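# Fully open the coffee maker lid, then move clear

## Task

Swing the coffee maker's lid open as far as it can go, and finish with no part of the robot in contact with the coffee maker.

## Robot and tools

Robot: two arms, left_arm and right_arm, each ending in a four-finger hand with sixteen hinge motors. right_arm has a right hand; left_arm has a mirrored left hand. Calibrated bases in the scene frame: left_arm at (-0.038, +0.248, 0) m, right_arm at (+0.026, -0.358, 0) m, both almost unrotated. A camera stand sits behind the arms.

Scene frame: origin at table-top height, halfway between the two nominal bases. +x points out over the table, +z up, and left_arm is on the +y side. Image left/right does not match arm names. Reported positions can be off by a few cm, more at long reach.

Hand point axes (right hand): +z runs along straight fingers toward the tips, +y points out of the palm face, +x crosses the palm away from the thumb (on the left hand +x points toward the thumb). The palm face is at y = -0.062 m. Straight fingertips reach about 0.139 m past knuckles at z = -0.017 m. A rigid mast behind the wrist on the palm side (x +0.05 to +0.10, z -0.16 to -0.11, y up to +0.06) can strike objects. Fingertips carry rubber caps.

execute_actions(actions, cameras): actions is a list of actions, each lasting 0.5 s. An action is a table of up to 15 rows, one per 1/30 s control step; if fewer rows are given, the last row is held for the remaining steps. Each row is a single list of 48 numbers, all in [-1, 1], covering both arms even when one is idle:
- 1-6: left_arm dx, dy, dz, rx, ry, rz
- 7-22: left hand's sixteen hinge goals
- 23-24: left current_limit, speed
- 25-30: right_arm dx, dy, dz, rx, ry, rz
- 31-46: right hand's sixteen hinge goals
- 47-48: right current_limit, speed

Arm numbers are offsets, not poses. They are measured along scene-frame axes from the arm's Hand target as it was when the action began; every row inside one action counts from that same start, so rows do not add up within an action. The next action starts from the new Hand target, so sending the same offset again moves further. Scale: 1.0 = 0.6 m for dx, dy, dz and 180 degrees for rx, ry, rz, which together form one rotation vector turning the hand about its target position. A translation longer than 1.0 is scaled back along its direction. Orientation requests are clipped to within 40 degrees of the measured orientation each step. The hand often stops short of its target; an all-zero action re-requests the target, and if it still rests short, send the remaining gap as a new offset. Very small moves may not start. The arm sags under load, so command a bit higher than wanted. To stop pressing on something, command the target back past the hand point.

Hand numbers are absolute goal angles, not offsets, mapped linearly between each hinge's stops; 0 is itself a goal. Order per hand: index_mcp, index_abd, index_pip, index_dip, middle_mcp, middle_abd, middle_pip, middle_dip, ring_mcp, ring_abd, ring_pip, ring_dip, thumb_cmc, thumb_axl, thumb_mcp, thumb_ipl. Degrees at +1 / -1 and straight value: finger _mcp (-18, +128; +0.75), _abd (-60, +60; 0.00), _pip (-29, +108; +0.58), _dip (-21, +117; +0.70); thumb_cmc (-20, +120; +0.71), thumb_axl (-27, +140; +0.68), thumb_mcp (-69, +109; +0.23), thumb_ipl (-77, +108; +0.17). Moving toward -1 curls fingers toward the palm and swings the thumb in front of the palm. To leave a hand unchanged, echo its hand_goal, hand_current_limit and hand_speed. current_limit maps -1..+1 to 0..550 mA (floor 11 mA); speed sets set-point rate to (speed + 1)/2 of 8.5 rad/s. Initial values: current_limit +0.4, speed -0.6; settings persist until changed.

cameras: list of names (cam_high 896x504, cam_low 896x504, cam_left_wrist 672x504, cam_right_wrist 672x504), ["all"], or []. If omitted or null, images come only when actions is empty. An unknown name invalidates the call.

zoom_image(camera, region): region [x0, y0, x1, y1] in pixels from the top-left, at most 504 by 504, on a camera present in the most recent images.

read_manual(section): returns licence texts only ("licences"); no motion.

finished_scene(scene): scene 1, optional; ends the scene permanently. The lid must be fully open and the robot off the coffee maker.

Results: per arm end_effector_position (m) and end_effector_quat_wxyz in the scene frame, Hand target (the base for next offsets), joint positions, velocities (may be summarized as within noise), torques (include gravity; joints 3 and 4 wrap at ±28 N m), and some step readings of position. Per hand: hand_goal, hand_measured, hand_current_ma, hand_state (moving, goal, blocked, overload), hand_current_limit, hand_speed. Lines like MOTOR HOT or OVER-TEMPERATURE FAULT warn of heat; a faulted arm drops and is off for 30-60 s or more.

Avoid: knocking anything out of the work area, striking fixed or heavy objects, slamming the lid, letting parts fall, hard pushes, any contact between the two arms or one hand gripping the other, and long holds with arms stretched or straining (heat). Finger motors above 495 mA for 5 s shut off for 10 s. Time passes while thinking, with the last command held; smooth, efficient motion is preferred.

Each tool is called after "Call:" by a JSON object that holds its "name" and its "arguments", one argument or row to a line.

## Session

Call:
{"name": "execute_actions", "arguments": {
  "actions": []
}}

Scene clock: 0.00 s.
left_arm: end_effector_position=(+0.4888, +0.2820, +0.3125) hand_goal=(+0.754, +0.000, +0.576, +0.696, +0.754, +0.000, +0.576, +0.696, +0.754, +0.000, +0.576, +0.696, +0.714, +0.678, +0.226, +0.168) hand_measured=(+0.754, +0.000, +0.576, +0.696, +0.754, +0.000, +0.576, +0.696, +0.754, +0.000, +0.576, +0.696, +0.714, +0.678, +0.226, +0.168) hand_current_ma=(+0, +0, +0, +0, +0, +0, +0, +0, +0, +0, +0, +0, +0, +0, +0, +0) hand_state=(goal, goal, goal, goal, goal, goal, goal, goal, goal, goal, goal, goal, goal, goal, goal, goal) hand_current_limit=0.40 hand_speed=-0.60 end_effector_quat_wxyz=(+0.165, +0.732, +0.657, -0.075) | right_arm: end_effector_position=(+0.5374, -0.5379, +0.2046) hand_goal=(+0.754, +0.000, +0.576, +0.696, +0.754, +0.000, +0.576, +0.696, +0.754, +0.000, +0.576, +0.696, +0.714, +0.678, +0.226, +0.168) hand_measured=(+0.754, +0.000, +0.576, +0.696, +0.754, +0.000, +0.576, +0.696, +0.754, +0.000, +0.576, +0.696, +0.714, +0.678, +0.226, +0.168) hand_current_ma=(+0, +0, +0, +0, +0, +0, +0, +0, +0, +0, +0, +0, +0, +0, +0, +0) hand_state=(goal, goal, goal, goal, goal, goal, goal, goal, goal, goal, goal, goal, goal, goal, goal, goal) hand_current_limit=0.40 hand_speed=-0.60 end_effector_quat_wxyz=(-0.107, +0.991, -0.079, -0.009)
Joint positions: left_arm=[0.174 1.455 1.532 -1.604 0.362 0.285] | right_arm=[-0.254 1.837 1.804 -1.591 -0.207 1.477]
Joint velocities: within noise
Joint torques (N m): no reading
Heat: left arm: hottest wrist yaw 32 °C; right arm: hottest waist 34 °C.
Hand target: left_arm +0.4961, +0.2793, +0.3283; +0.176, +0.736, +0.651, -0.061 | right_arm +0.5435, -0.5409, +0.2273; -0.104, +0.991, -0.081, +0.016

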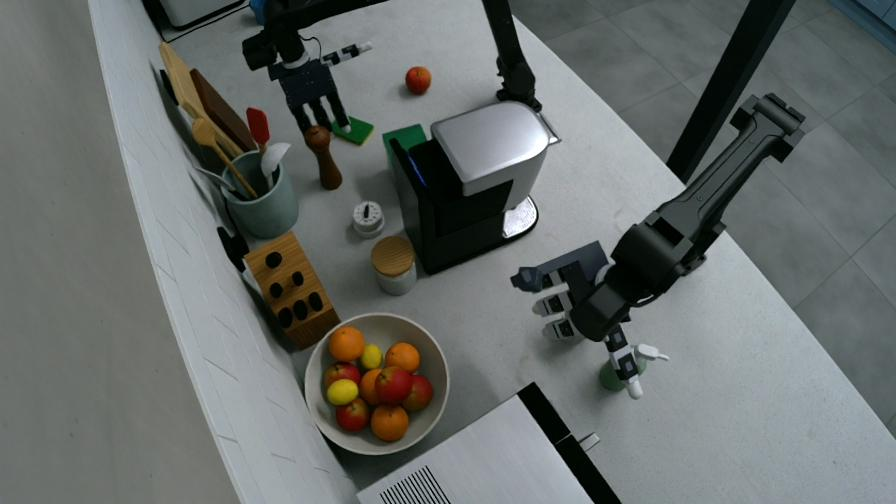

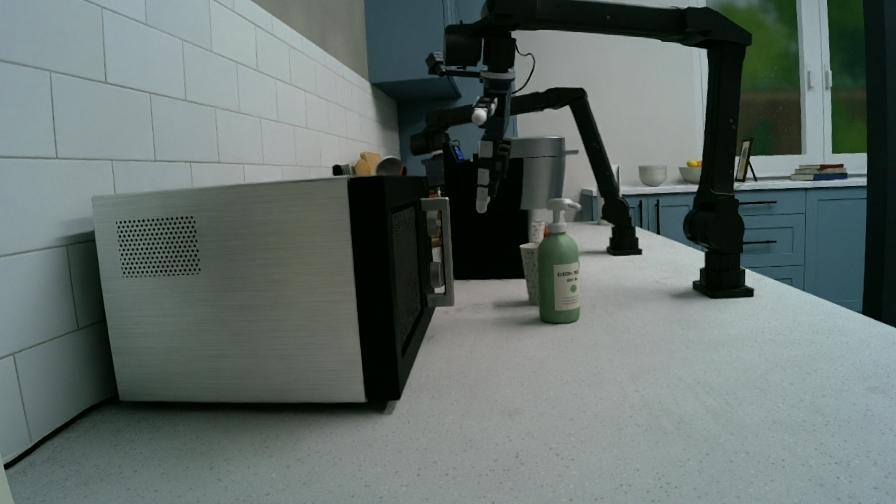

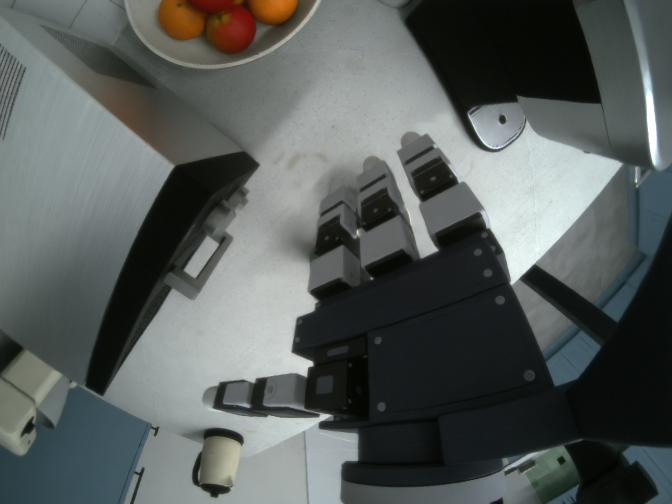

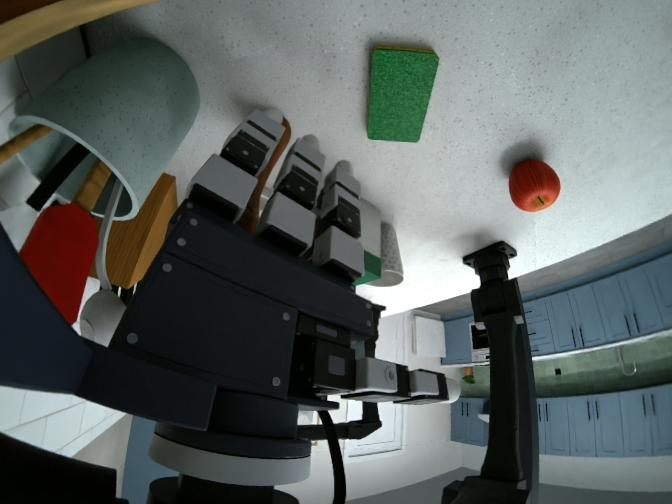

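Call:
{"name": "zoom_image", "arguments": {
  "camera": "cam_high",
  "region": [350, 70, 600, 290]
}}

Call:
{"name": "zoom_image", "arguments": {
  "camera": "cam_low",
  "region": [380, 80, 660, 330]
}}

Call:
{"name": "zoom_image", "arguments": {
  "camera": "cam_left_wrist",
  "region": [380, 0, 672, 220]
}}

Scaled by 2.016 from the camera's 896x504 image, which has a finer 1280x720 frame.

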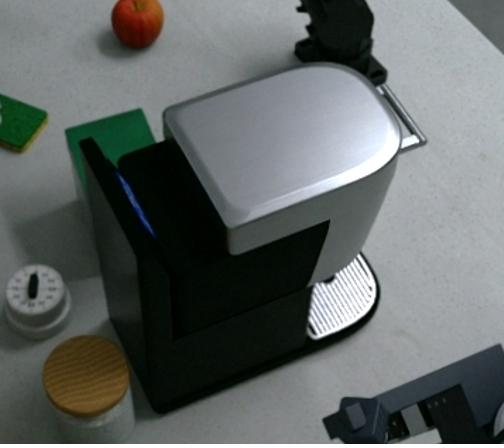

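Scaled by 1.800 from the camera's 896x504 image, which has a finer 1280x720 frame.

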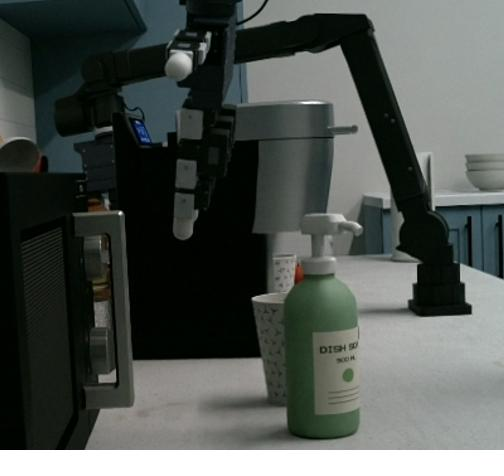

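Scaled by 1.726 from the camera's 672x504 image, which has a finer 960x720 frame.

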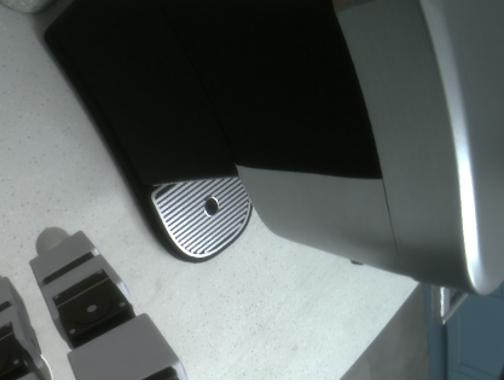

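Call:
{"name": "zoom_image", "arguments": {
  "camera": "cam_high",
  "region": [440, 0, 700, 160]
}}

Call:
{"name": "zoom_image", "arguments": {
  "camera": "cam_high",
  "region": [500, 80, 820, 420]
}}

Call:
{"name": "zoom_image", "arguments": {
  "camera": "cam_low",
  "region": [400, 0, 780, 320]
}}

Scaled by 1.938 from the camera's 896x504 image, which has a finer 1280x720 frame.

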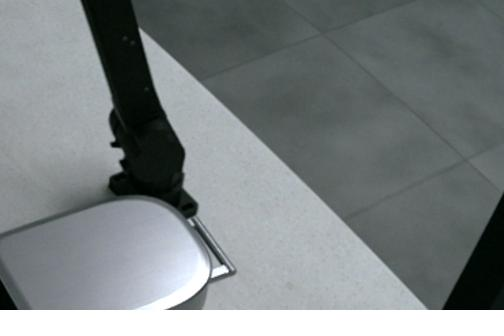

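Scaled by 1.482 from the camera's 896x504 image, which has a finer 1280x720 frame.

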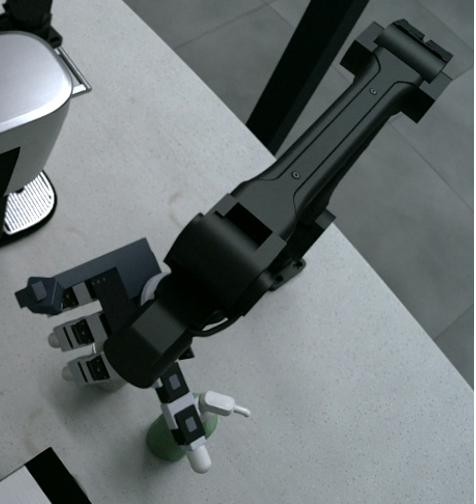

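Scaled by 1.326 from the camera's 896x504 image, which has a finer 1280x720 frame.

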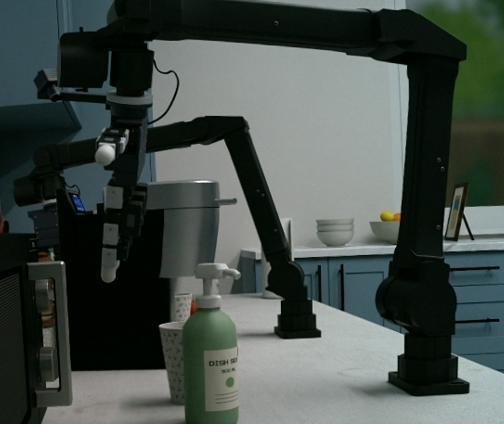

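Call:
{"name": "execute_actions", "arguments": {
  "actions": [
    [[-0.117,-0.05,0.033,0.0205,0.0123,0.0189,0.75,0,0.58,0.7,0.75,0,0.58,0.7,0.75,0,0.58,0.7,0.71,0.68,0.23,0.17,0.4,-0.6,0,0,0,0,0,0,0.75,0,0.58,0.7,0.75,0,0.58,0.7,0.75,0,0.58,0.7,0.71,0.68,0.23,0.17,0.4,-0.6]],
    [[-0.133,-0.067,0.033,0.0205,0.0123,0.0189,0.75,0,0.58,0.7,0.75,0,0.58,0.7,0.75,0,0.58,0.7,0.71,0.68,0.23,0.17,0.4,-0.6,0,0,0,0,0,0,0.75,0,0.58,0.7,0.75,0,0.58,0.7,0.75,0,0.58,0.7,0.71,0.68,0.23,0.17,0.4,-0.6]],
    [[-0.15,-0.1,0,0.0205,0.0123,0.0189,0.75,0,0.58,0.7,0.75,0,0.58,0.7,0.75,0,0.58,0.7,0.71,0.68,0.23,0.17,0.4,-0.6,0,0,0,0,0,0,0.75,0,0.58,0.7,0.75,0,0.58,0.7,0.75,0,0.58,0.7,0.71,0.68,0.23,0.17,0.4,-0.6]],
    [[-0.15,-0.15,0,0.0205,0.0123,0.0189,0.75,0,0.58,0.7,0.75,0,0.58,0.7,0.75,0,0.58,0.7,0.71,0.68,0.23,0.17,0.4,-0.6,0,0,0,0,0,0,0.75,0,0.58,0.7,0.75,0,0.58,0.7,0.75,0,0.58,0.7,0.71,0.68,0.23,0.17,0.4,-0.6]],
    [[-0.1,-0.15,0,0.0205,0.0123,0.0189,0.75,0,0.58,0.7,0.75,0,0.58,0.7,0.75,0,0.58,0.7,0.71,0.68,0.23,0.17,0.4,-0.6,0,0,0,0,0,0,0.75,0,0.58,0.7,0.75,0,0.58,0.7,0.75,0,0.58,0.7,0.71,0.68,0.23,0.17,0.4,-0.6]]
  ],
  "cameras": ["all"]
}}

Scene clock: 231.27 s.
left_arm: end_effector_position=(+0.1020, -0.0262, +0.3461) hand_goal=(+0.750, +0.000, +0.580, +0.700, +0.750, +0.000, +0.580, +0.700, +0.750, +0.000, +0.580, +0.700, +0.710, +0.680, +0.230, +0.170) hand_measured=(+0.750, +0.002, +0.578, +0.698, +0.750, +0.002, +0.578, +0.698, +0.750, +0.002, +0.578, +0.698, +0.710, +0.678, +0.226, +0.168) hand_current_ma=(-1, +4, -4, -8, +0, +4, -5, -8, +0, +5, -5, -7, +2, -9, -22, -10) hand_state=(goal, goal, goal, goal, goal, goal, goal, goal, goal, goal, goal, goal, goal, goal, goal, goal) hand_current_limit=0.40 hand_speed=-0.60 end_effector_quat_wxyz=(+0.049, +0.646, +0.761, -0.020) | right_arm: end_effector_position=(+0.5374, -0.5379, +0.2046) hand_goal=(+0.750, +0.000, +0.580, +0.700, +0.750, +0.000, +0.580, +0.700, +0.750, +0.000, +0.580, +0.700, +0.710, +0.680, +0.230, +0.170) hand_measured=(+0.750, +0.000, +0.576, +0.698, +0.750, +0.000, +0.578, +0.698, +0.750, +0.000, +0.576, +0.698, +0.710, +0.678, +0.224, +0.168) hand_current_ma=(+0, +0, +0, +0, +0, +0, +0, +0, +0, +0, +0, +0, +0, +0, -1, +0) hand_state=(goal, goal, goal, goal, goal, goal, goal, goal, goal, goal, goal, goal, goal, goal, goal, goal) hand_current_limit=0.40 hand_speed=-0.60 end_effector_quat_wxyz=(-0.107, +0.991, -0.079, -0.009)
Joint positions: left_arm=[-1.408 1.125 1.363 -1.708 -0.033 -1.557] | right_arm=[-0.254 1.837 1.804 -1.591 -0.207 1.477]
Joint torques (N m): left_arm=[-1.38 -7.65 14.56 0.13 -0.1 -0.06] | right_arm=[-0.21 -14.68 9.02 0.49 -0.19 0.1]
Heat: left arm: hottest elbow 34 °C; right arm: hottest elbow 40 °C.
Hand target: left_arm +0.1061, -0.0309, +0.3679; +0.000, +0.641, +0.767, +0.000 | right_arm +0.5435, -0.5409, +0.2273; -0.104, +0.991, -0.081, +0.016
Off the commanded pose: left_arm 0.023 m, 6 deg | right_arm 0.024 m, 3 deg.
joint sent to its limit (left arm) — joint 4 (wrist pitch), lower limit. The joint targets are off in position and orientation.
Step readings (end_effector_position of left_arm | right_arm):
0: (+0.4888, +0.2820, +0.3125) | (+0.5374, -0.5379, +0.2046)
1: (+0.4888, +0.2814, +0.3125) | (+0.5374, -0.5379, +0.2046)
2: (+0.4880, +0.2829, +0.3125) | (+0.5374, -0.5379, +0.2046)
4: (+0.4792, +0.2811, +0.3104) | (+0.5374, -0.5379, +0.2046)
8: (+0.4447, +0.2600, +0.3201) | (+0.5374, -0.5379, +0.2046)
15: (+0.4255, +0.2461, +0.3495) | (+0.5374, -0.5379, +0.2046)
16: (+0.4251, +0.2473, +0.3485) | (+0.5374, -0.5379, +0.2046)
17: (+0.4230, +0.2495, +0.3466) | (+0.5374, -0.5379, +0.2046)
19: (+0.4115, +0.2474, +0.3399) | (+0.5374, -0.5379, +0.2046)
23: (+0.3724, +0.2180, +0.3413) | (+0.5374, -0.5379, +0.2046)
30: (+0.3472, +0.2073, +0.3693) | (+0.5374, -0.5379, +0.2046)
31: (+0.3465, +0.2086, +0.3689) | (+0.5374, -0.5379, +0.2046)
32: (+0.3449, +0.2095, +0.3676) | (+0.5374, -0.5379, +0.2046)
34: (+0.3318, +0.1984, +0.3580) | (+0.5374, -0.5379, +0.2046)
38: (+0.2868, +0.1545, +0.3495) | (+0.5374, -0.5379, +0.2046)
45: (+0.2584, +0.1447, +0.3667) | (+0.5374, -0.5379, +0.2046)
46: (+0.2577, +0.1452, +0.3666) | (+0.5374, -0.5379, +0.2046)
47: (+0.2556, +0.1441, +0.3659) | (+0.5374, -0.5379, +0.2046)
49: (+0.2394, +0.1217, +0.3617) | (+0.5374, -0.5379, +0.2046)
53: (+0.1905, +0.0678, +0.3580) | (+0.5374, -0.5379, +0.2046)
60: (+0.1641, +0.0576, +0.3549) | (+0.5374, -0.5379, +0.2046)
61: (+0.1633, +0.0579, +0.3536) | (+0.5374, -0.5379, +0.2046)
62: (+0.1618, +0.0565, +0.3534) | (+0.5374, -0.5379, +0.2046)
64: (+0.1478, +0.0372, +0.3540) | (+0.5374, -0.5379, +0.2046)
68: (+0.1093, -0.0163, +0.3519) | (+0.5374, -0.5379, +0.2046)
75: (+0.1025, -0.0283, +0.3396) | (+0.5374, -0.5379, +0.2046)

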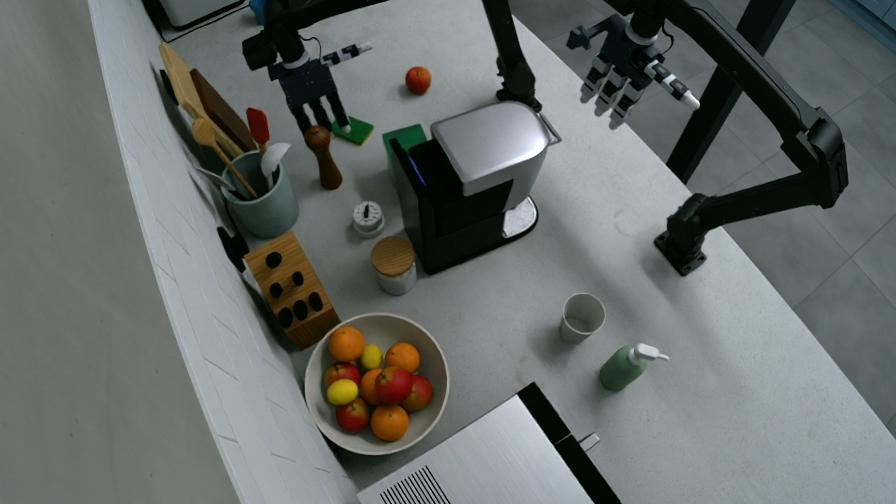

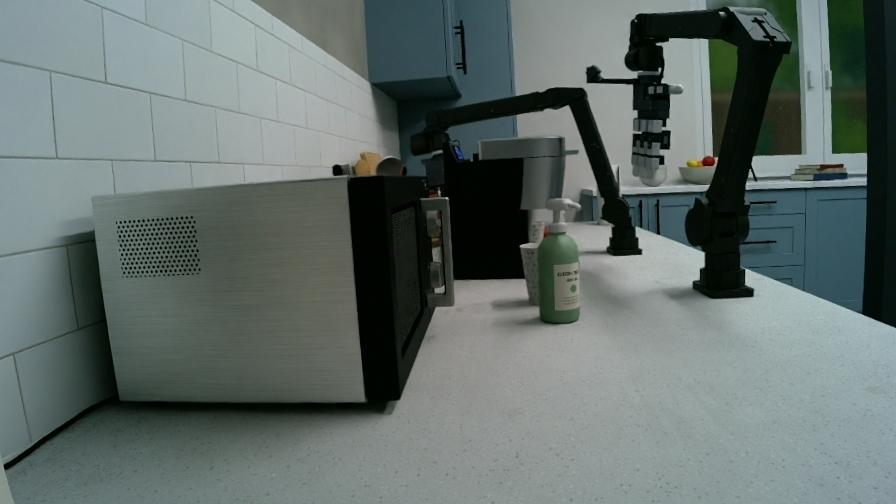

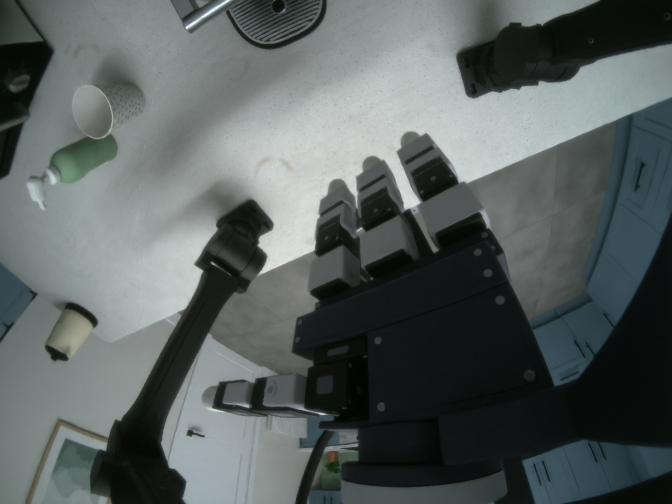

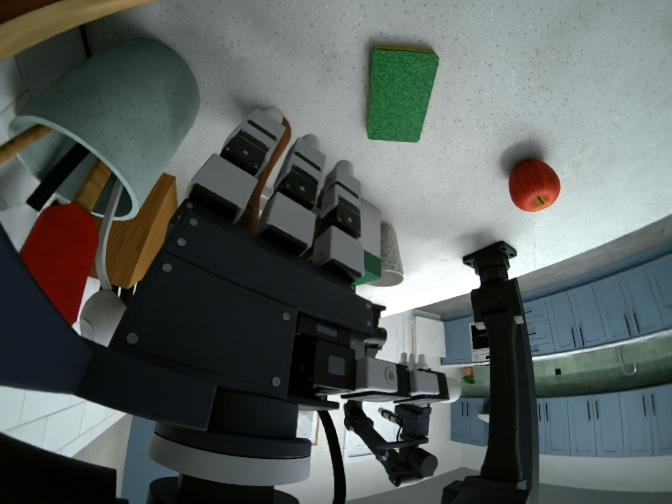

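Call:
{"name": "zoom_image", "arguments": {
  "camera": "cam_low",
  "region": [500, 50, 700, 220]
}}

Call:
{"name": "zoom_image", "arguments": {
  "camera": "cam_high",
  "region": [500, 20, 710, 180]
}}

Scaled by 2.520 from the camera's 896x504 image, which has a finer 1280x720 frame.

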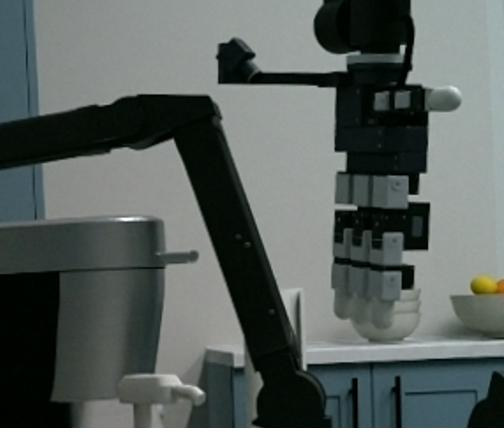

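Scaled by 2.400 from the camera's 896x504 image, which has a finer 1280x720 frame.

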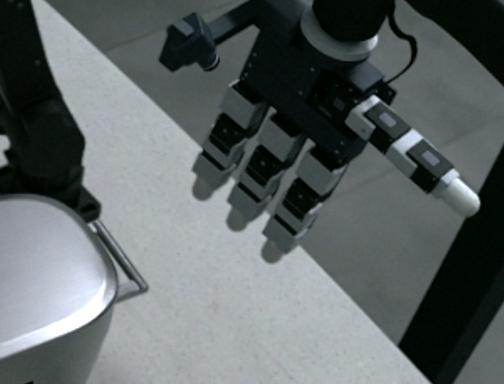

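Call:
{"name": "execute_actions", "arguments": {
  "actions": [
    [[-0.035,-0.032,-0.063,0.0071,-0.1111,-0.0731,-0.34,0,0.58,0.7,-0.34,0,0.58,0.7,-0.34,0,0.58,0.7,0.71,0.68,0.23,0.17,0.4,-0.6,0,0,0,0,0,0,0.75,0,0.58,0.7,0.75,0,0.58,0.7,0.75,0,0.58,0.7,0.71,0.68,0.23,0.17,0.4,-0.6]],
    [[0,-0.01,-0.108,0,0,0,-0.34,0,0.58,0.7,-0.34,0,0.58,0.7,-0.34,0,0.58,0.7,0.71,0.68,0.23,0.17,0.4,-0.6,0,0,0,0,0,0,0.75,0,0.58,0.7,0.75,0,0.58,0.7,0.75,0,0.58,0.7,0.71,0.68,0.23,0.17,0.4,-0.6]]
  ],
  "cameras": ["cam_high", "cam_low", "cam_left_wrist"]
}}

Scene clock: 406.20 s.
left_arm: end_effector_position=(+0.0843, -0.0488, +0.2617) hand_goal=(-0.340, +0.000, +0.580, +0.700, -0.340, +0.000, +0.580, +0.700, -0.340, +0.000, +0.580, +0.700, +0.710, +0.680, +0.230, +0.170) hand_measured=(-0.318, +0.002, +0.580, +0.698, -0.320, +0.002, +0.580, +0.698, -0.316, +0.002, +0.580, +0.698, +0.712, +0.678, +0.226, +0.168) hand_current_ma=(+93, +4, +0, -7, +81, +4, +1, -7, +106, +5, +1, -7, +5, -9, -22, -10) hand_state=(blocked, goal, goal, goal, goal, goal, goal, goal, blocked, goal, goal, goal, goal, goal, goal, goal) hand_current_limit=0.40 hand_speed=-0.60 end_effector_quat_wxyz=(+0.115, +0.718, +0.675, +0.126) | right_arm: end_effector_position=(+0.5374, -0.5379, +0.2046) hand_goal=(+0.750, +0.000, +0.580, +0.700, +0.750, +0.000, +0.580, +0.700, +0.750, +0.000, +0.580, +0.700, +0.710, +0.680, +0.230, +0.170) hand_measured=(+0.750, +0.000, +0.576, +0.698, +0.750, +0.000, +0.578, +0.698, +0.750, +0.000, +0.576, +0.698, +0.710, +0.678, +0.224, +0.168) hand_current_ma=(+0, +0, +0, +0, +0, +0, +0, +0, +0, +0, +0, +0, +0, +0, -1, +0) hand_state=(goal, goal, goal, goal, goal, goal, goal, goal, goal, goal, goal, goal, goal, goal, goal, goal) hand_current_limit=0.40 hand_speed=-0.60 end_effector_quat_wxyz=(-0.107, +0.991, -0.079, -0.009)
Joint positions: left_arm=[-1.635 1.169 1.076 -1.501 -0.341 -1.564] | right_arm=[-0.254 1.837 1.804 -1.591 -0.207 1.477]
Joint torques (N m): left_arm=[-1.85 -7.53 11.14 0.57 -0.79 0] | right_arm=[0.26 -14.92 9.21 0.42 -0.15 0.1]
Heat: left arm: hottest elbow 36 °C; right arm: hottest elbow 41 °C.
Hand target: left_arm +0.0851, -0.0561, +0.2653; +0.126, +0.715, +0.677, +0.119 | right_arm +0.5435, -0.5409, +0.2273; -0.104, +0.991, -0.081, +0.016
Off the commanded pose: left_arm 0.008 m, 2 deg | right_arm 0.024 m, 3 deg.
Step readings (end_effector_position of left_arm | right_arm):
0: (+0.1020, -0.0262, +0.3461) | (+0.5374, -0.5379, +0.2046)
1: (+0.1031, -0.0261, +0.3469) | (+0.5374, -0.5379, +0.2046)
2: (+0.1078, -0.0255, +0.3506) | (+0.5374, -0.5379, +0.2046)
4: (+0.1119, -0.0287, +0.3581) | (+0.5374, -0.5379, +0.2046)
8: (+0.0859, -0.0396, +0.3398) | (+0.5374, -0.5379, +0.2046)
15: (+0.0827, -0.0442, +0.3264) | (+0.5374, -0.5379, +0.2046)
16: (+0.0833, -0.0444, +0.3260) | (+0.5374, -0.5379, +0.2046)
17: (+0.0834, -0.0461, +0.3231) | (+0.5374, -0.5379, +0.2046)
19: (+0.0839, -0.0490, +0.3088) | (+0.5374, -0.5379, +0.2046)
23: (+0.0845, -0.0438, +0.2733) | (+0.5374, -0.5379, +0.2046)
30: (+0.0843, -0.0482, +0.2618) | (+0.5374, -0.5379, +0.2046)
Images, in order (width x height): cam_high 896x504, cam_low 896x504, cam_left_wrist 672x504.

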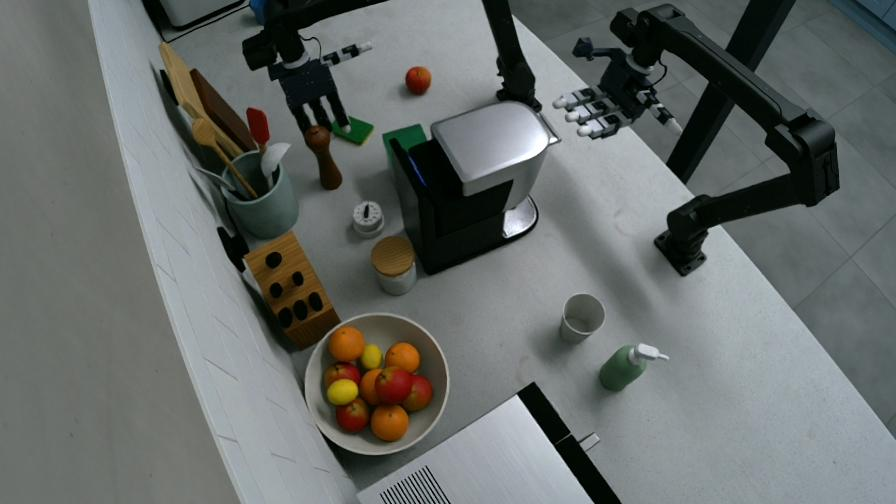

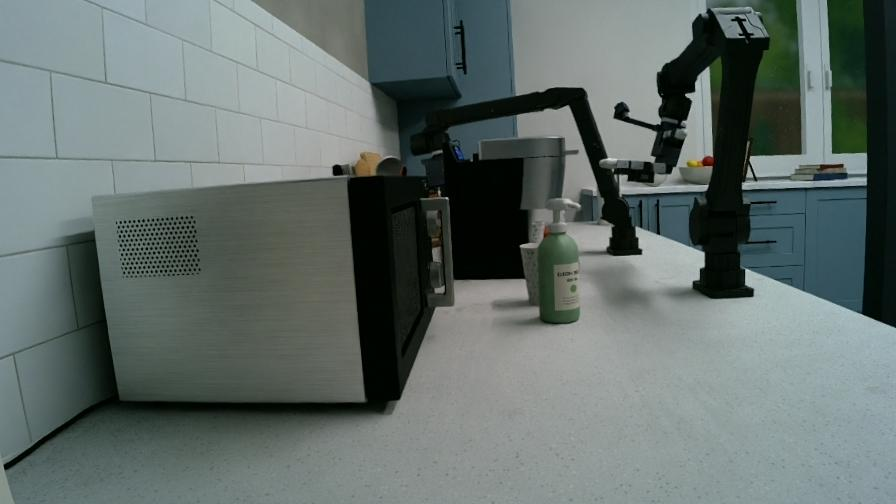

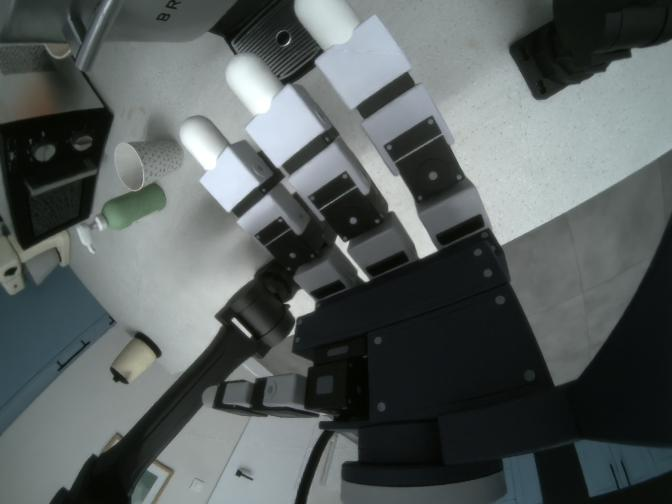

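Call:
{"name": "zoom_image", "arguments": {
  "camera": "cam_low",
  "region": [530, 90, 700, 210]
}}

Call:
{"name": "zoom_image", "arguments": {
  "camera": "cam_high",
  "region": [520, 60, 690, 180]
}}

Call:
{"name": "zoom_image", "arguments": {
  "camera": "cam_left_wrist",
  "region": [40, 0, 360, 200]
}}

Scaled by 2.965 from the camera's 896x504 image, which has a finer 1280x720 frame.

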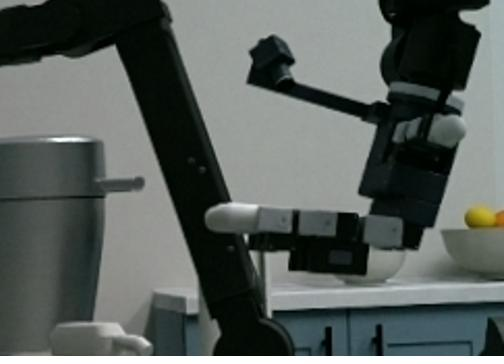

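Scaled by 2.965 from the camera's 896x504 image, which has a finer 1280x720 frame.

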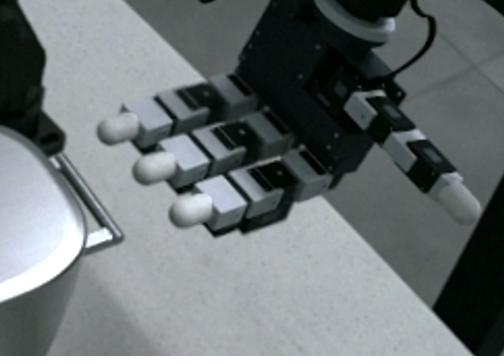

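Scaled by 1.575 from the camera's 672x504 image, which has a finer 960x720 frame.

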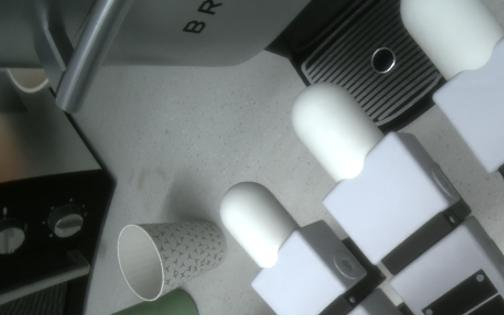

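Call:
{"name": "execute_actions", "arguments": {
  "actions": [
    [[0.075,-0.012,0,0,0,0,-0.34,0,0.58,0.7,-0.34,0,0.58,0.7,-0.34,0,0.58,0.7,0.71,0.68,0.23,0.17,0.4,-0.6,0,0,0,0,0,0,0.75,0,0.58,0.7,0.75,0,0.58,0.7,0.75,0,0.58,0.7,0.71,0.68,0.23,0.17,0.4,-0.6]],
    [[0.04,-0.006,0,0,0,0,-0.34,0,0.58,0.7,-0.34,0,0.58,0.7,-0.34,0,0.58,0.7,0.71,0.68,0.23,0.17,0.4,-0.6,0,0,0,0,0,0,0.75,0,0.58,0.7,0.75,0,0.58,0.7,0.75,0,0.58,0.7,0.71,0.68,0.23,0.17,0.4,-0.6]]
  ],
  "cameras": ["cam_high", "cam_low", "cam_left_wrist"]
}}

Call:
{"name": "zoom_image", "arguments": {
  "camera": "cam_low",
  "region": [530, 90, 700, 210]
}}

Call:
{"name": "zoom_image", "arguments": {
  "camera": "cam_high",
  "region": [510, 60, 640, 180]
}}

Scene clock: 445.10 s.
left_arm: end_effector_position=(+0.1521, -0.0518, +0.2575) hand_goal=(-0.340, +0.000, +0.580, +0.700, -0.340, +0.000, +0.580, +0.700, -0.340, +0.000, +0.580, +0.700, +0.710, +0.680, +0.230, +0.170) hand_measured=(-0.320, +0.002, +0.580, +0.698, -0.322, +0.002, +0.580, +0.698, -0.316, +0.002, +0.580, +0.698, +0.712, +0.678, +0.226, +0.168) hand_current_ma=(+87, +4, +1, -7, +76, +4, +1, -7, +101, +5, +1, -7, +8, -9, -22, -10) hand_state=(blocked, goal, goal, goal, goal, goal, goal, goal, blocked, goal, goal, goal, goal, goal, goal, goal) hand_current_limit=0.40 hand_speed=-0.60 end_effector_quat_wxyz=(+0.112, +0.712, +0.681, +0.129) | right_arm: end_effector_position=(+0.5374, -0.5379, +0.2046) hand_goal=(+0.750, +0.000, +0.580, +0.700, +0.750, +0.000, +0.580, +0.700, +0.750, +0.000, +0.580, +0.700, +0.710, +0.680, +0.230, +0.170) hand_measured=(+0.750, +0.000, +0.576, +0.698, +0.750, +0.000, +0.578, +0.698, +0.750, +0.000, +0.576, +0.698, +0.710, +0.678, +0.224, +0.168) hand_current_ma=(+0, +0, +0, +0, +0, +0, +0, +0, +0, +0, +0, +0, +0, +0, -1, +0) hand_state=(goal, goal, goal, goal, goal, goal, goal, goal, goal, goal, goal, goal, goal, goal, goal, goal) hand_current_limit=0.40 hand_speed=-0.60 end_effector_quat_wxyz=(-0.107, +0.991, -0.079, -0.009)
Joint positions: left_arm=[-1.423 1.185 1.076 -1.421 -0.341 -1.359] | right_arm=[-0.254 1.837 1.804 -1.591 -0.207 1.477]
Joint torques (N m): left_arm=[-1.73 -7.3 12.92 0.81 -0.42 0.15] | right_arm=[0.56 -15.03 8.95 0.49 -0.17 0.11]
Heat: left arm: hottest elbow 34 °C; right arm: hottest elbow 41 °C.
Hand target: left_arm +0.1541, -0.0669, +0.2653; +0.126, +0.715, +0.677, +0.119 | right_arm +0.5435, -0.5409, +0.2273; -0.104, +0.991, -0.081, +0.016
Off the commanded pose: left_arm 0.017 m, 2 deg | right_arm 0.024 m, 3 deg.
Step readings (end_effector_position of left_arm | right_arm):
0: (+0.0843, -0.0488, +0.2617) | (+0.5374, -0.5379, +0.2046)
1: (+0.0843, -0.0491, +0.2617) | (+0.5374, -0.5379, +0.2046)
2: (+0.0848, -0.0500, +0.2616) | (+0.5374, -0.5379, +0.2046)
4: (+0.0937, -0.0514, +0.2614) | (+0.5374, -0.5379, +0.2046)
8: (+0.1199, -0.0471, +0.2616) | (+0.5374, -0.5379, +0.2046)
15: (+0.1286, -0.0491, +0.2617) | (+0.5374, -0.5379, +0.2046)
16: (+0.1287, -0.0498, +0.2617) | (+0.5374, -0.5379, +0.2046)
17: (+0.1289, -0.0508, +0.2613) | (+0.5374, -0.5379, +0.2046)
19: (+0.1322, -0.0529, +0.2605) | (+0.5374, -0.5379, +0.2046)
23: (+0.1456, -0.0514, +0.2589) | (+0.5374, -0.5379, +0.2046)
30: (+0.1520, -0.0512, +0.2574) | (+0.5374, -0.5379, +0.2046)
Images, in order (width x height): cam_high 896x504, cam_low 896x504, cam_left_wrist 672x504.

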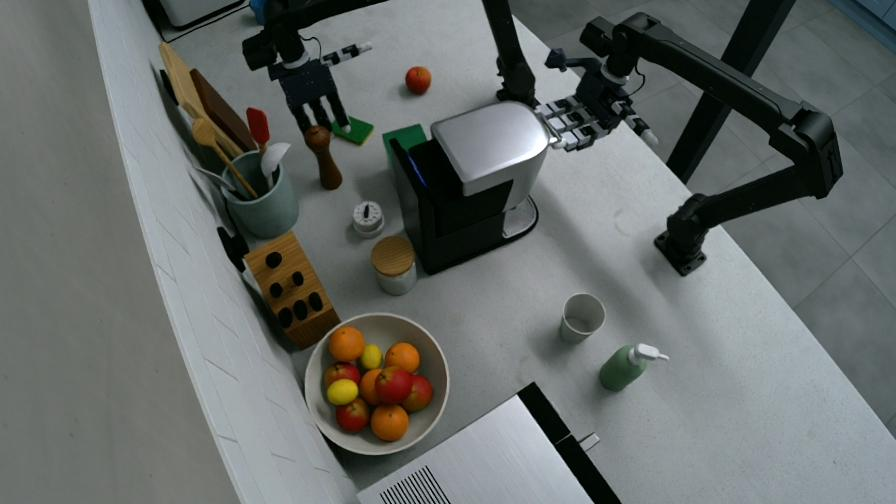

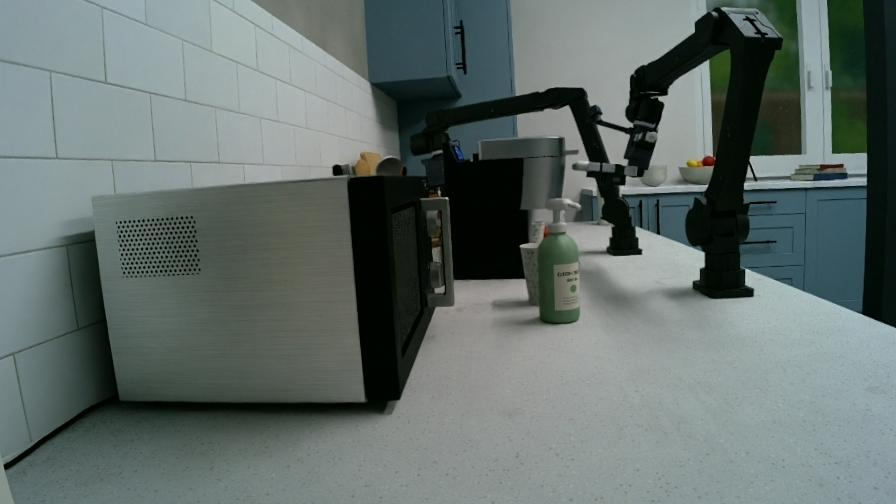

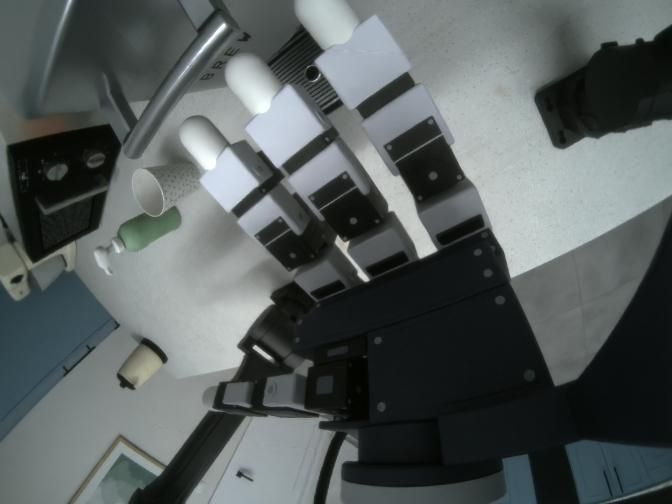

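Scaled by 2.965 from the camera's 896x504 image, which has a finer 1280x720 frame.

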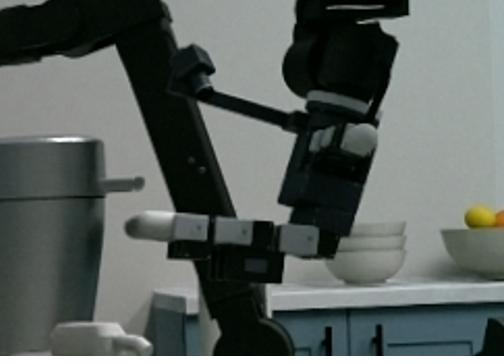

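Scaled by 3.877 from the camera's 896x504 image, which has a finer 1280x720 frame.

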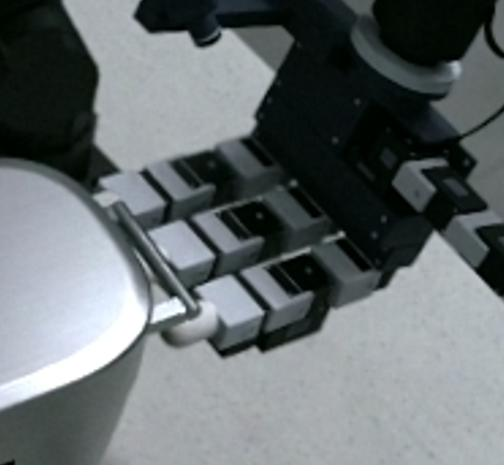

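Call:
{"name": "execute_actions", "arguments": {
  "actions": [
    [[0.02,-0.02,0.01,0,0,0,-0.36,0,0.58,0.7,-0.36,0,0.58,0.7,-0.36,0,0.58,0.7,0.71,0.68,0.23,0.17,0.6,-0.6,0,0,0,0,0,0,0.75,0,0.58,0.7,0.75,0,0.58,0.7,0.75,0,0.58,0.7,0.71,0.68,0.23,0.17,0.4,-0.6]],
    [[0,0,0.035,0,0,0,-0.36,0,0.58,0.7,-0.36,0,0.58,0.7,-0.36,0,0.58,0.7,0.71,0.68,0.23,0.17,0.6,-0.6,0,0,0,0,0,0,0.75,0,0.58,0.7,0.75,0,0.58,0.7,0.75,0,0.58,0.7,0.71,0.68,0.23,0.17,0.4,-0.6]],
    [[0.007,0,0.05,0,0,0,-0.36,0,0.58,0.7,-0.36,0,0.58,0.7,-0.36,0,0.58,0.7,0.71,0.68,0.23,0.17,0.6,-0.6,0,0,0,0,0,0,0.75,0,0.58,0.7,0.75,0,0.58,0.7,0.75,0,0.58,0.7,0.71,0.68,0.23,0.17,0.4,-0.6]],
    [[0.01,0,0.05,0,0,0,-0.36,0,0.58,0.7,-0.36,0,0.58,0.7,-0.36,0,0.58,0.7,0.71,0.68,0.23,0.17,0.6,-0.6,0,0,0,0,0,0,0.75,0,0.58,0.7,0.75,0,0.58,0.7,0.75,0,0.58,0.7,0.71,0.68,0.23,0.17,0.4,-0.6]]
  ],
  "cameras": ["cam_high", "cam_low", "cam_left_wrist"]
}}

Call:
{"name": "zoom_image", "arguments": {
  "camera": "cam_low",
  "region": [450, 60, 690, 220]
}}

Call:
{"name": "zoom_image", "arguments": {
  "camera": "cam_high",
  "region": [420, 40, 660, 220]
}}

Scene clock: 468.63 s.
left_arm: end_effector_position=(+0.1690, -0.0684, +0.3340) hand_goal=(-0.360, +0.000, +0.580, +0.700, -0.360, +0.000, +0.580, +0.700, -0.360, +0.000, +0.580, +0.700, +0.710, +0.680, +0.230, +0.170) hand_measured=(-0.338, -0.002, +0.586, +0.702, -0.338, +0.004, +0.592, +0.704, -0.336, +0.002, +0.580, +0.698, +0.712, +0.678, +0.226, +0.168) hand_current_ma=(+89, -4, +24, +5, +92, +12, +43, +11, +100, +5, +1, -7, +8, -9, -22, -10) hand_state=(blocked, goal, goal, goal, blocked, goal, goal, goal, blocked, goal, goal, goal, goal, goal, goal, goal) hand_current_limit=0.60 hand_speed=-0.60 end_effector_quat_wxyz=(+0.112, +0.717, +0.677, +0.126) | right_arm: end_effector_position=(+0.5374, -0.5379, +0.2046) hand_goal=(+0.750, +0.000, +0.580, +0.700, +0.750, +0.000, +0.580, +0.700, +0.750, +0.000, +0.580, +0.700, +0.710, +0.680, +0.230, +0.170) hand_measured=(+0.750, +0.000, +0.576, +0.698, +0.750, +0.000, +0.578, +0.698, +0.750, +0.000, +0.576, +0.698, +0.710, +0.678, +0.224, +0.168) hand_current_ma=(+0, +0, +0, +0, +0, +0, +0, +0, +0, +0, +0, +0, +0, +0, -1, +0) hand_state=(goal, goal, goal, goal, goal, goal, goal, goal, goal, goal, goal, goal, goal, goal, goal, goal) hand_current_limit=0.40 hand_speed=-0.60 end_effector_quat_wxyz=(-0.107, +0.991, -0.079, -0.009)
Joint positions: left_arm=[-1.38 1.225 1.311 -1.596 -0.333 -1.3] | right_arm=[-0.254 1.837 1.804 -1.591 -0.207 1.477]
Joint torques (N m): left_arm=[-1.44 -8 15.38 -0.12 -0.58 0.16] | right_arm=[0.91 -14.51 9.02 0.53 -0.16 0.12]
Heat: left arm: hottest elbow 34 °C; right arm: hottest elbow 41 °C.
Hand target: left_arm +0.1763, -0.0789, +0.3523; +0.126, +0.715, +0.677, +0.119 | right_arm +0.5435, -0.5409, +0.2273; -0.104, +0.991, -0.081, +0.016
Off the commanded pose: left_arm 0.022 m, 2 deg | right_arm 0.024 m, 3 deg.
Step readings (end_effector_position of left_arm | right_arm):
0: (+0.1521, -0.0518, +0.2575) | (+0.5374, -0.5379, +0.2046)
1: (+0.1522, -0.0520, +0.2575) | (+0.5374, -0.5379, +0.2046)
2: (+0.1522, -0.0523, +0.2570) | (+0.5374, -0.5379, +0.2046)
4: (+0.1526, -0.0544, +0.2563) | (+0.5374, -0.5379, +0.2046)
8: (+0.1562, -0.0586, +0.2535) | (+0.5374, -0.5379, +0.2046)
15: (+0.1606, -0.0595, +0.2540) | (+0.5374, -0.5379, +0.2046)
16: (+0.1606, -0.0596, +0.2540) | (+0.5374, -0.5379, +0.2046)
17: (+0.1612, -0.0597, +0.2551) | (+0.5374, -0.5379, +0.2046)
19: (+0.1614, -0.0611, +0.2592) | (+0.5374, -0.5379, +0.2046)
23: (+0.1623, -0.0662, +0.2716) | (+0.5374, -0.5379, +0.2046)
30: (+0.1622, -0.0663, +0.2743) | (+0.5374, -0.5379, +0.2046)
31: (+0.1622, -0.0664, +0.2743) | (+0.5374, -0.5379, +0.2046)
32: (+0.1618, -0.0657, +0.2752) | (+0.5374, -0.5379, +0.2046)
34: (+0.1616, -0.0652, +0.2798) | (+0.5374, -0.5379, +0.2046)
38: (+0.1624, -0.0669, +0.2950) | (+0.5374, -0.5379, +0.2046)
45: (+0.1632, -0.0680, +0.3021) | (+0.5374, -0.5379, +0.2046)
46: (+0.1631, -0.0677, +0.3021) | (+0.5374, -0.5379, +0.2046)
47: (+0.1631, -0.0676, +0.3034) | (+0.5374, -0.5379, +0.2046)
49: (+0.1638, -0.0669, +0.3091) | (+0.5374, -0.5379, +0.2046)
53: (+0.1668, -0.0682, +0.3257) | (+0.5374, -0.5379, +0.2046)
60: (+0.1690, -0.0685, +0.3340) | (+0.5374, -0.5379, +0.2046)
Images, in order (width x height): cam_high 896x504, cam_low 896x504, cam_left_wrist 672x504.

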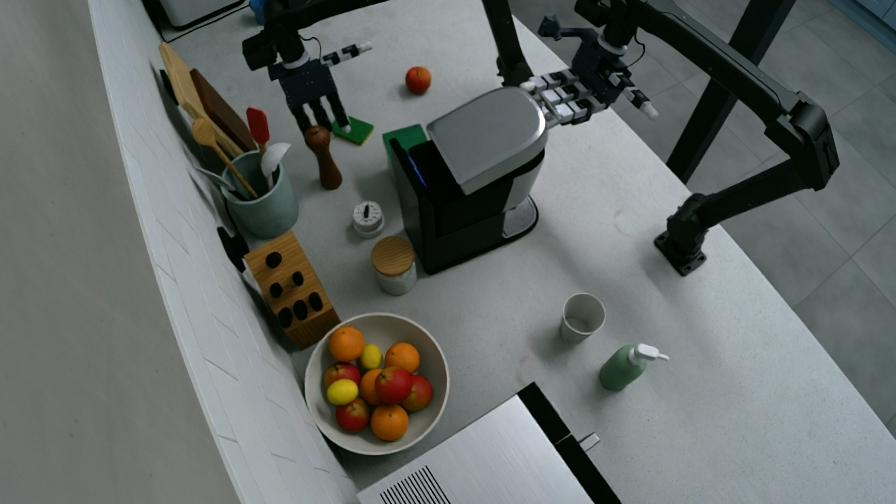

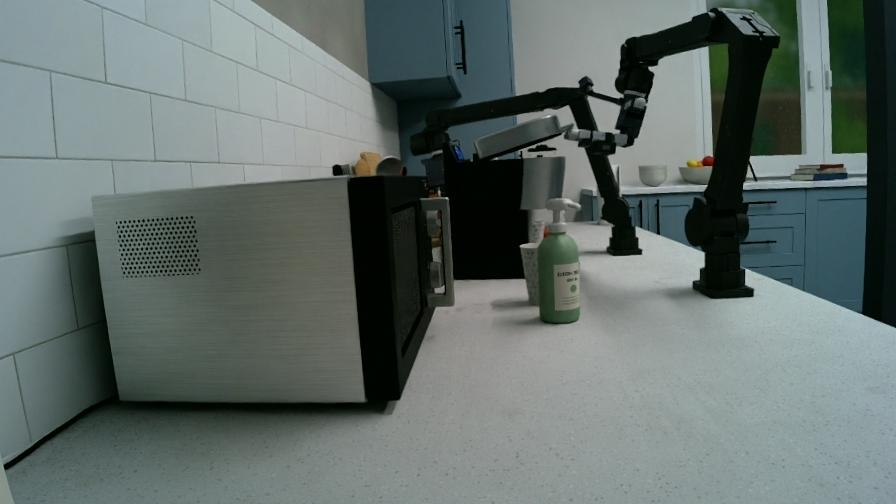

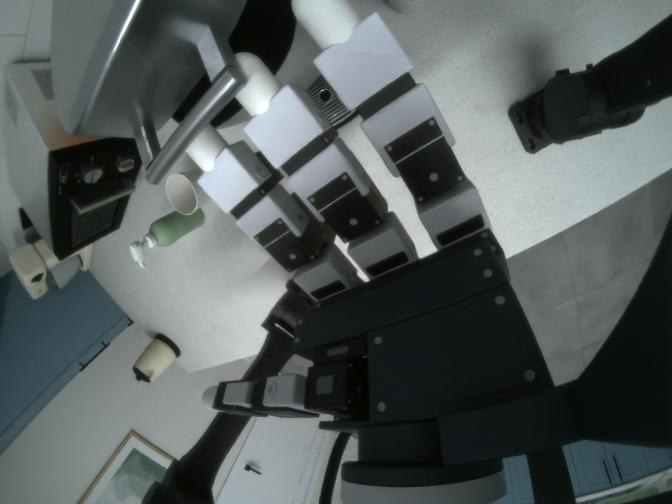

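Scaled by 2.100 from the camera's 896x504 image, which has a finer 1280x720 frame.

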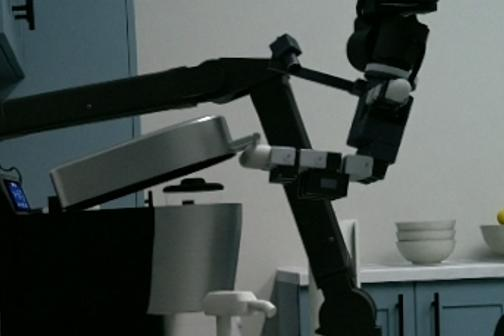

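Scaled by 2.100 from the camera's 896x504 image, which has a finer 1280x720 frame.

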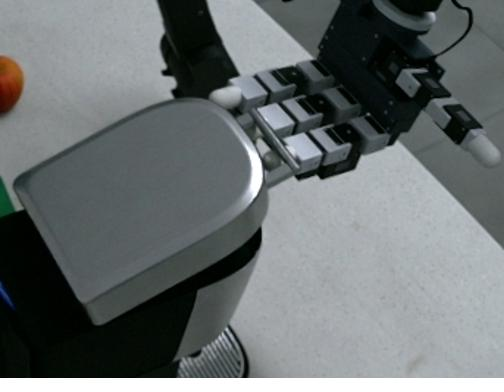

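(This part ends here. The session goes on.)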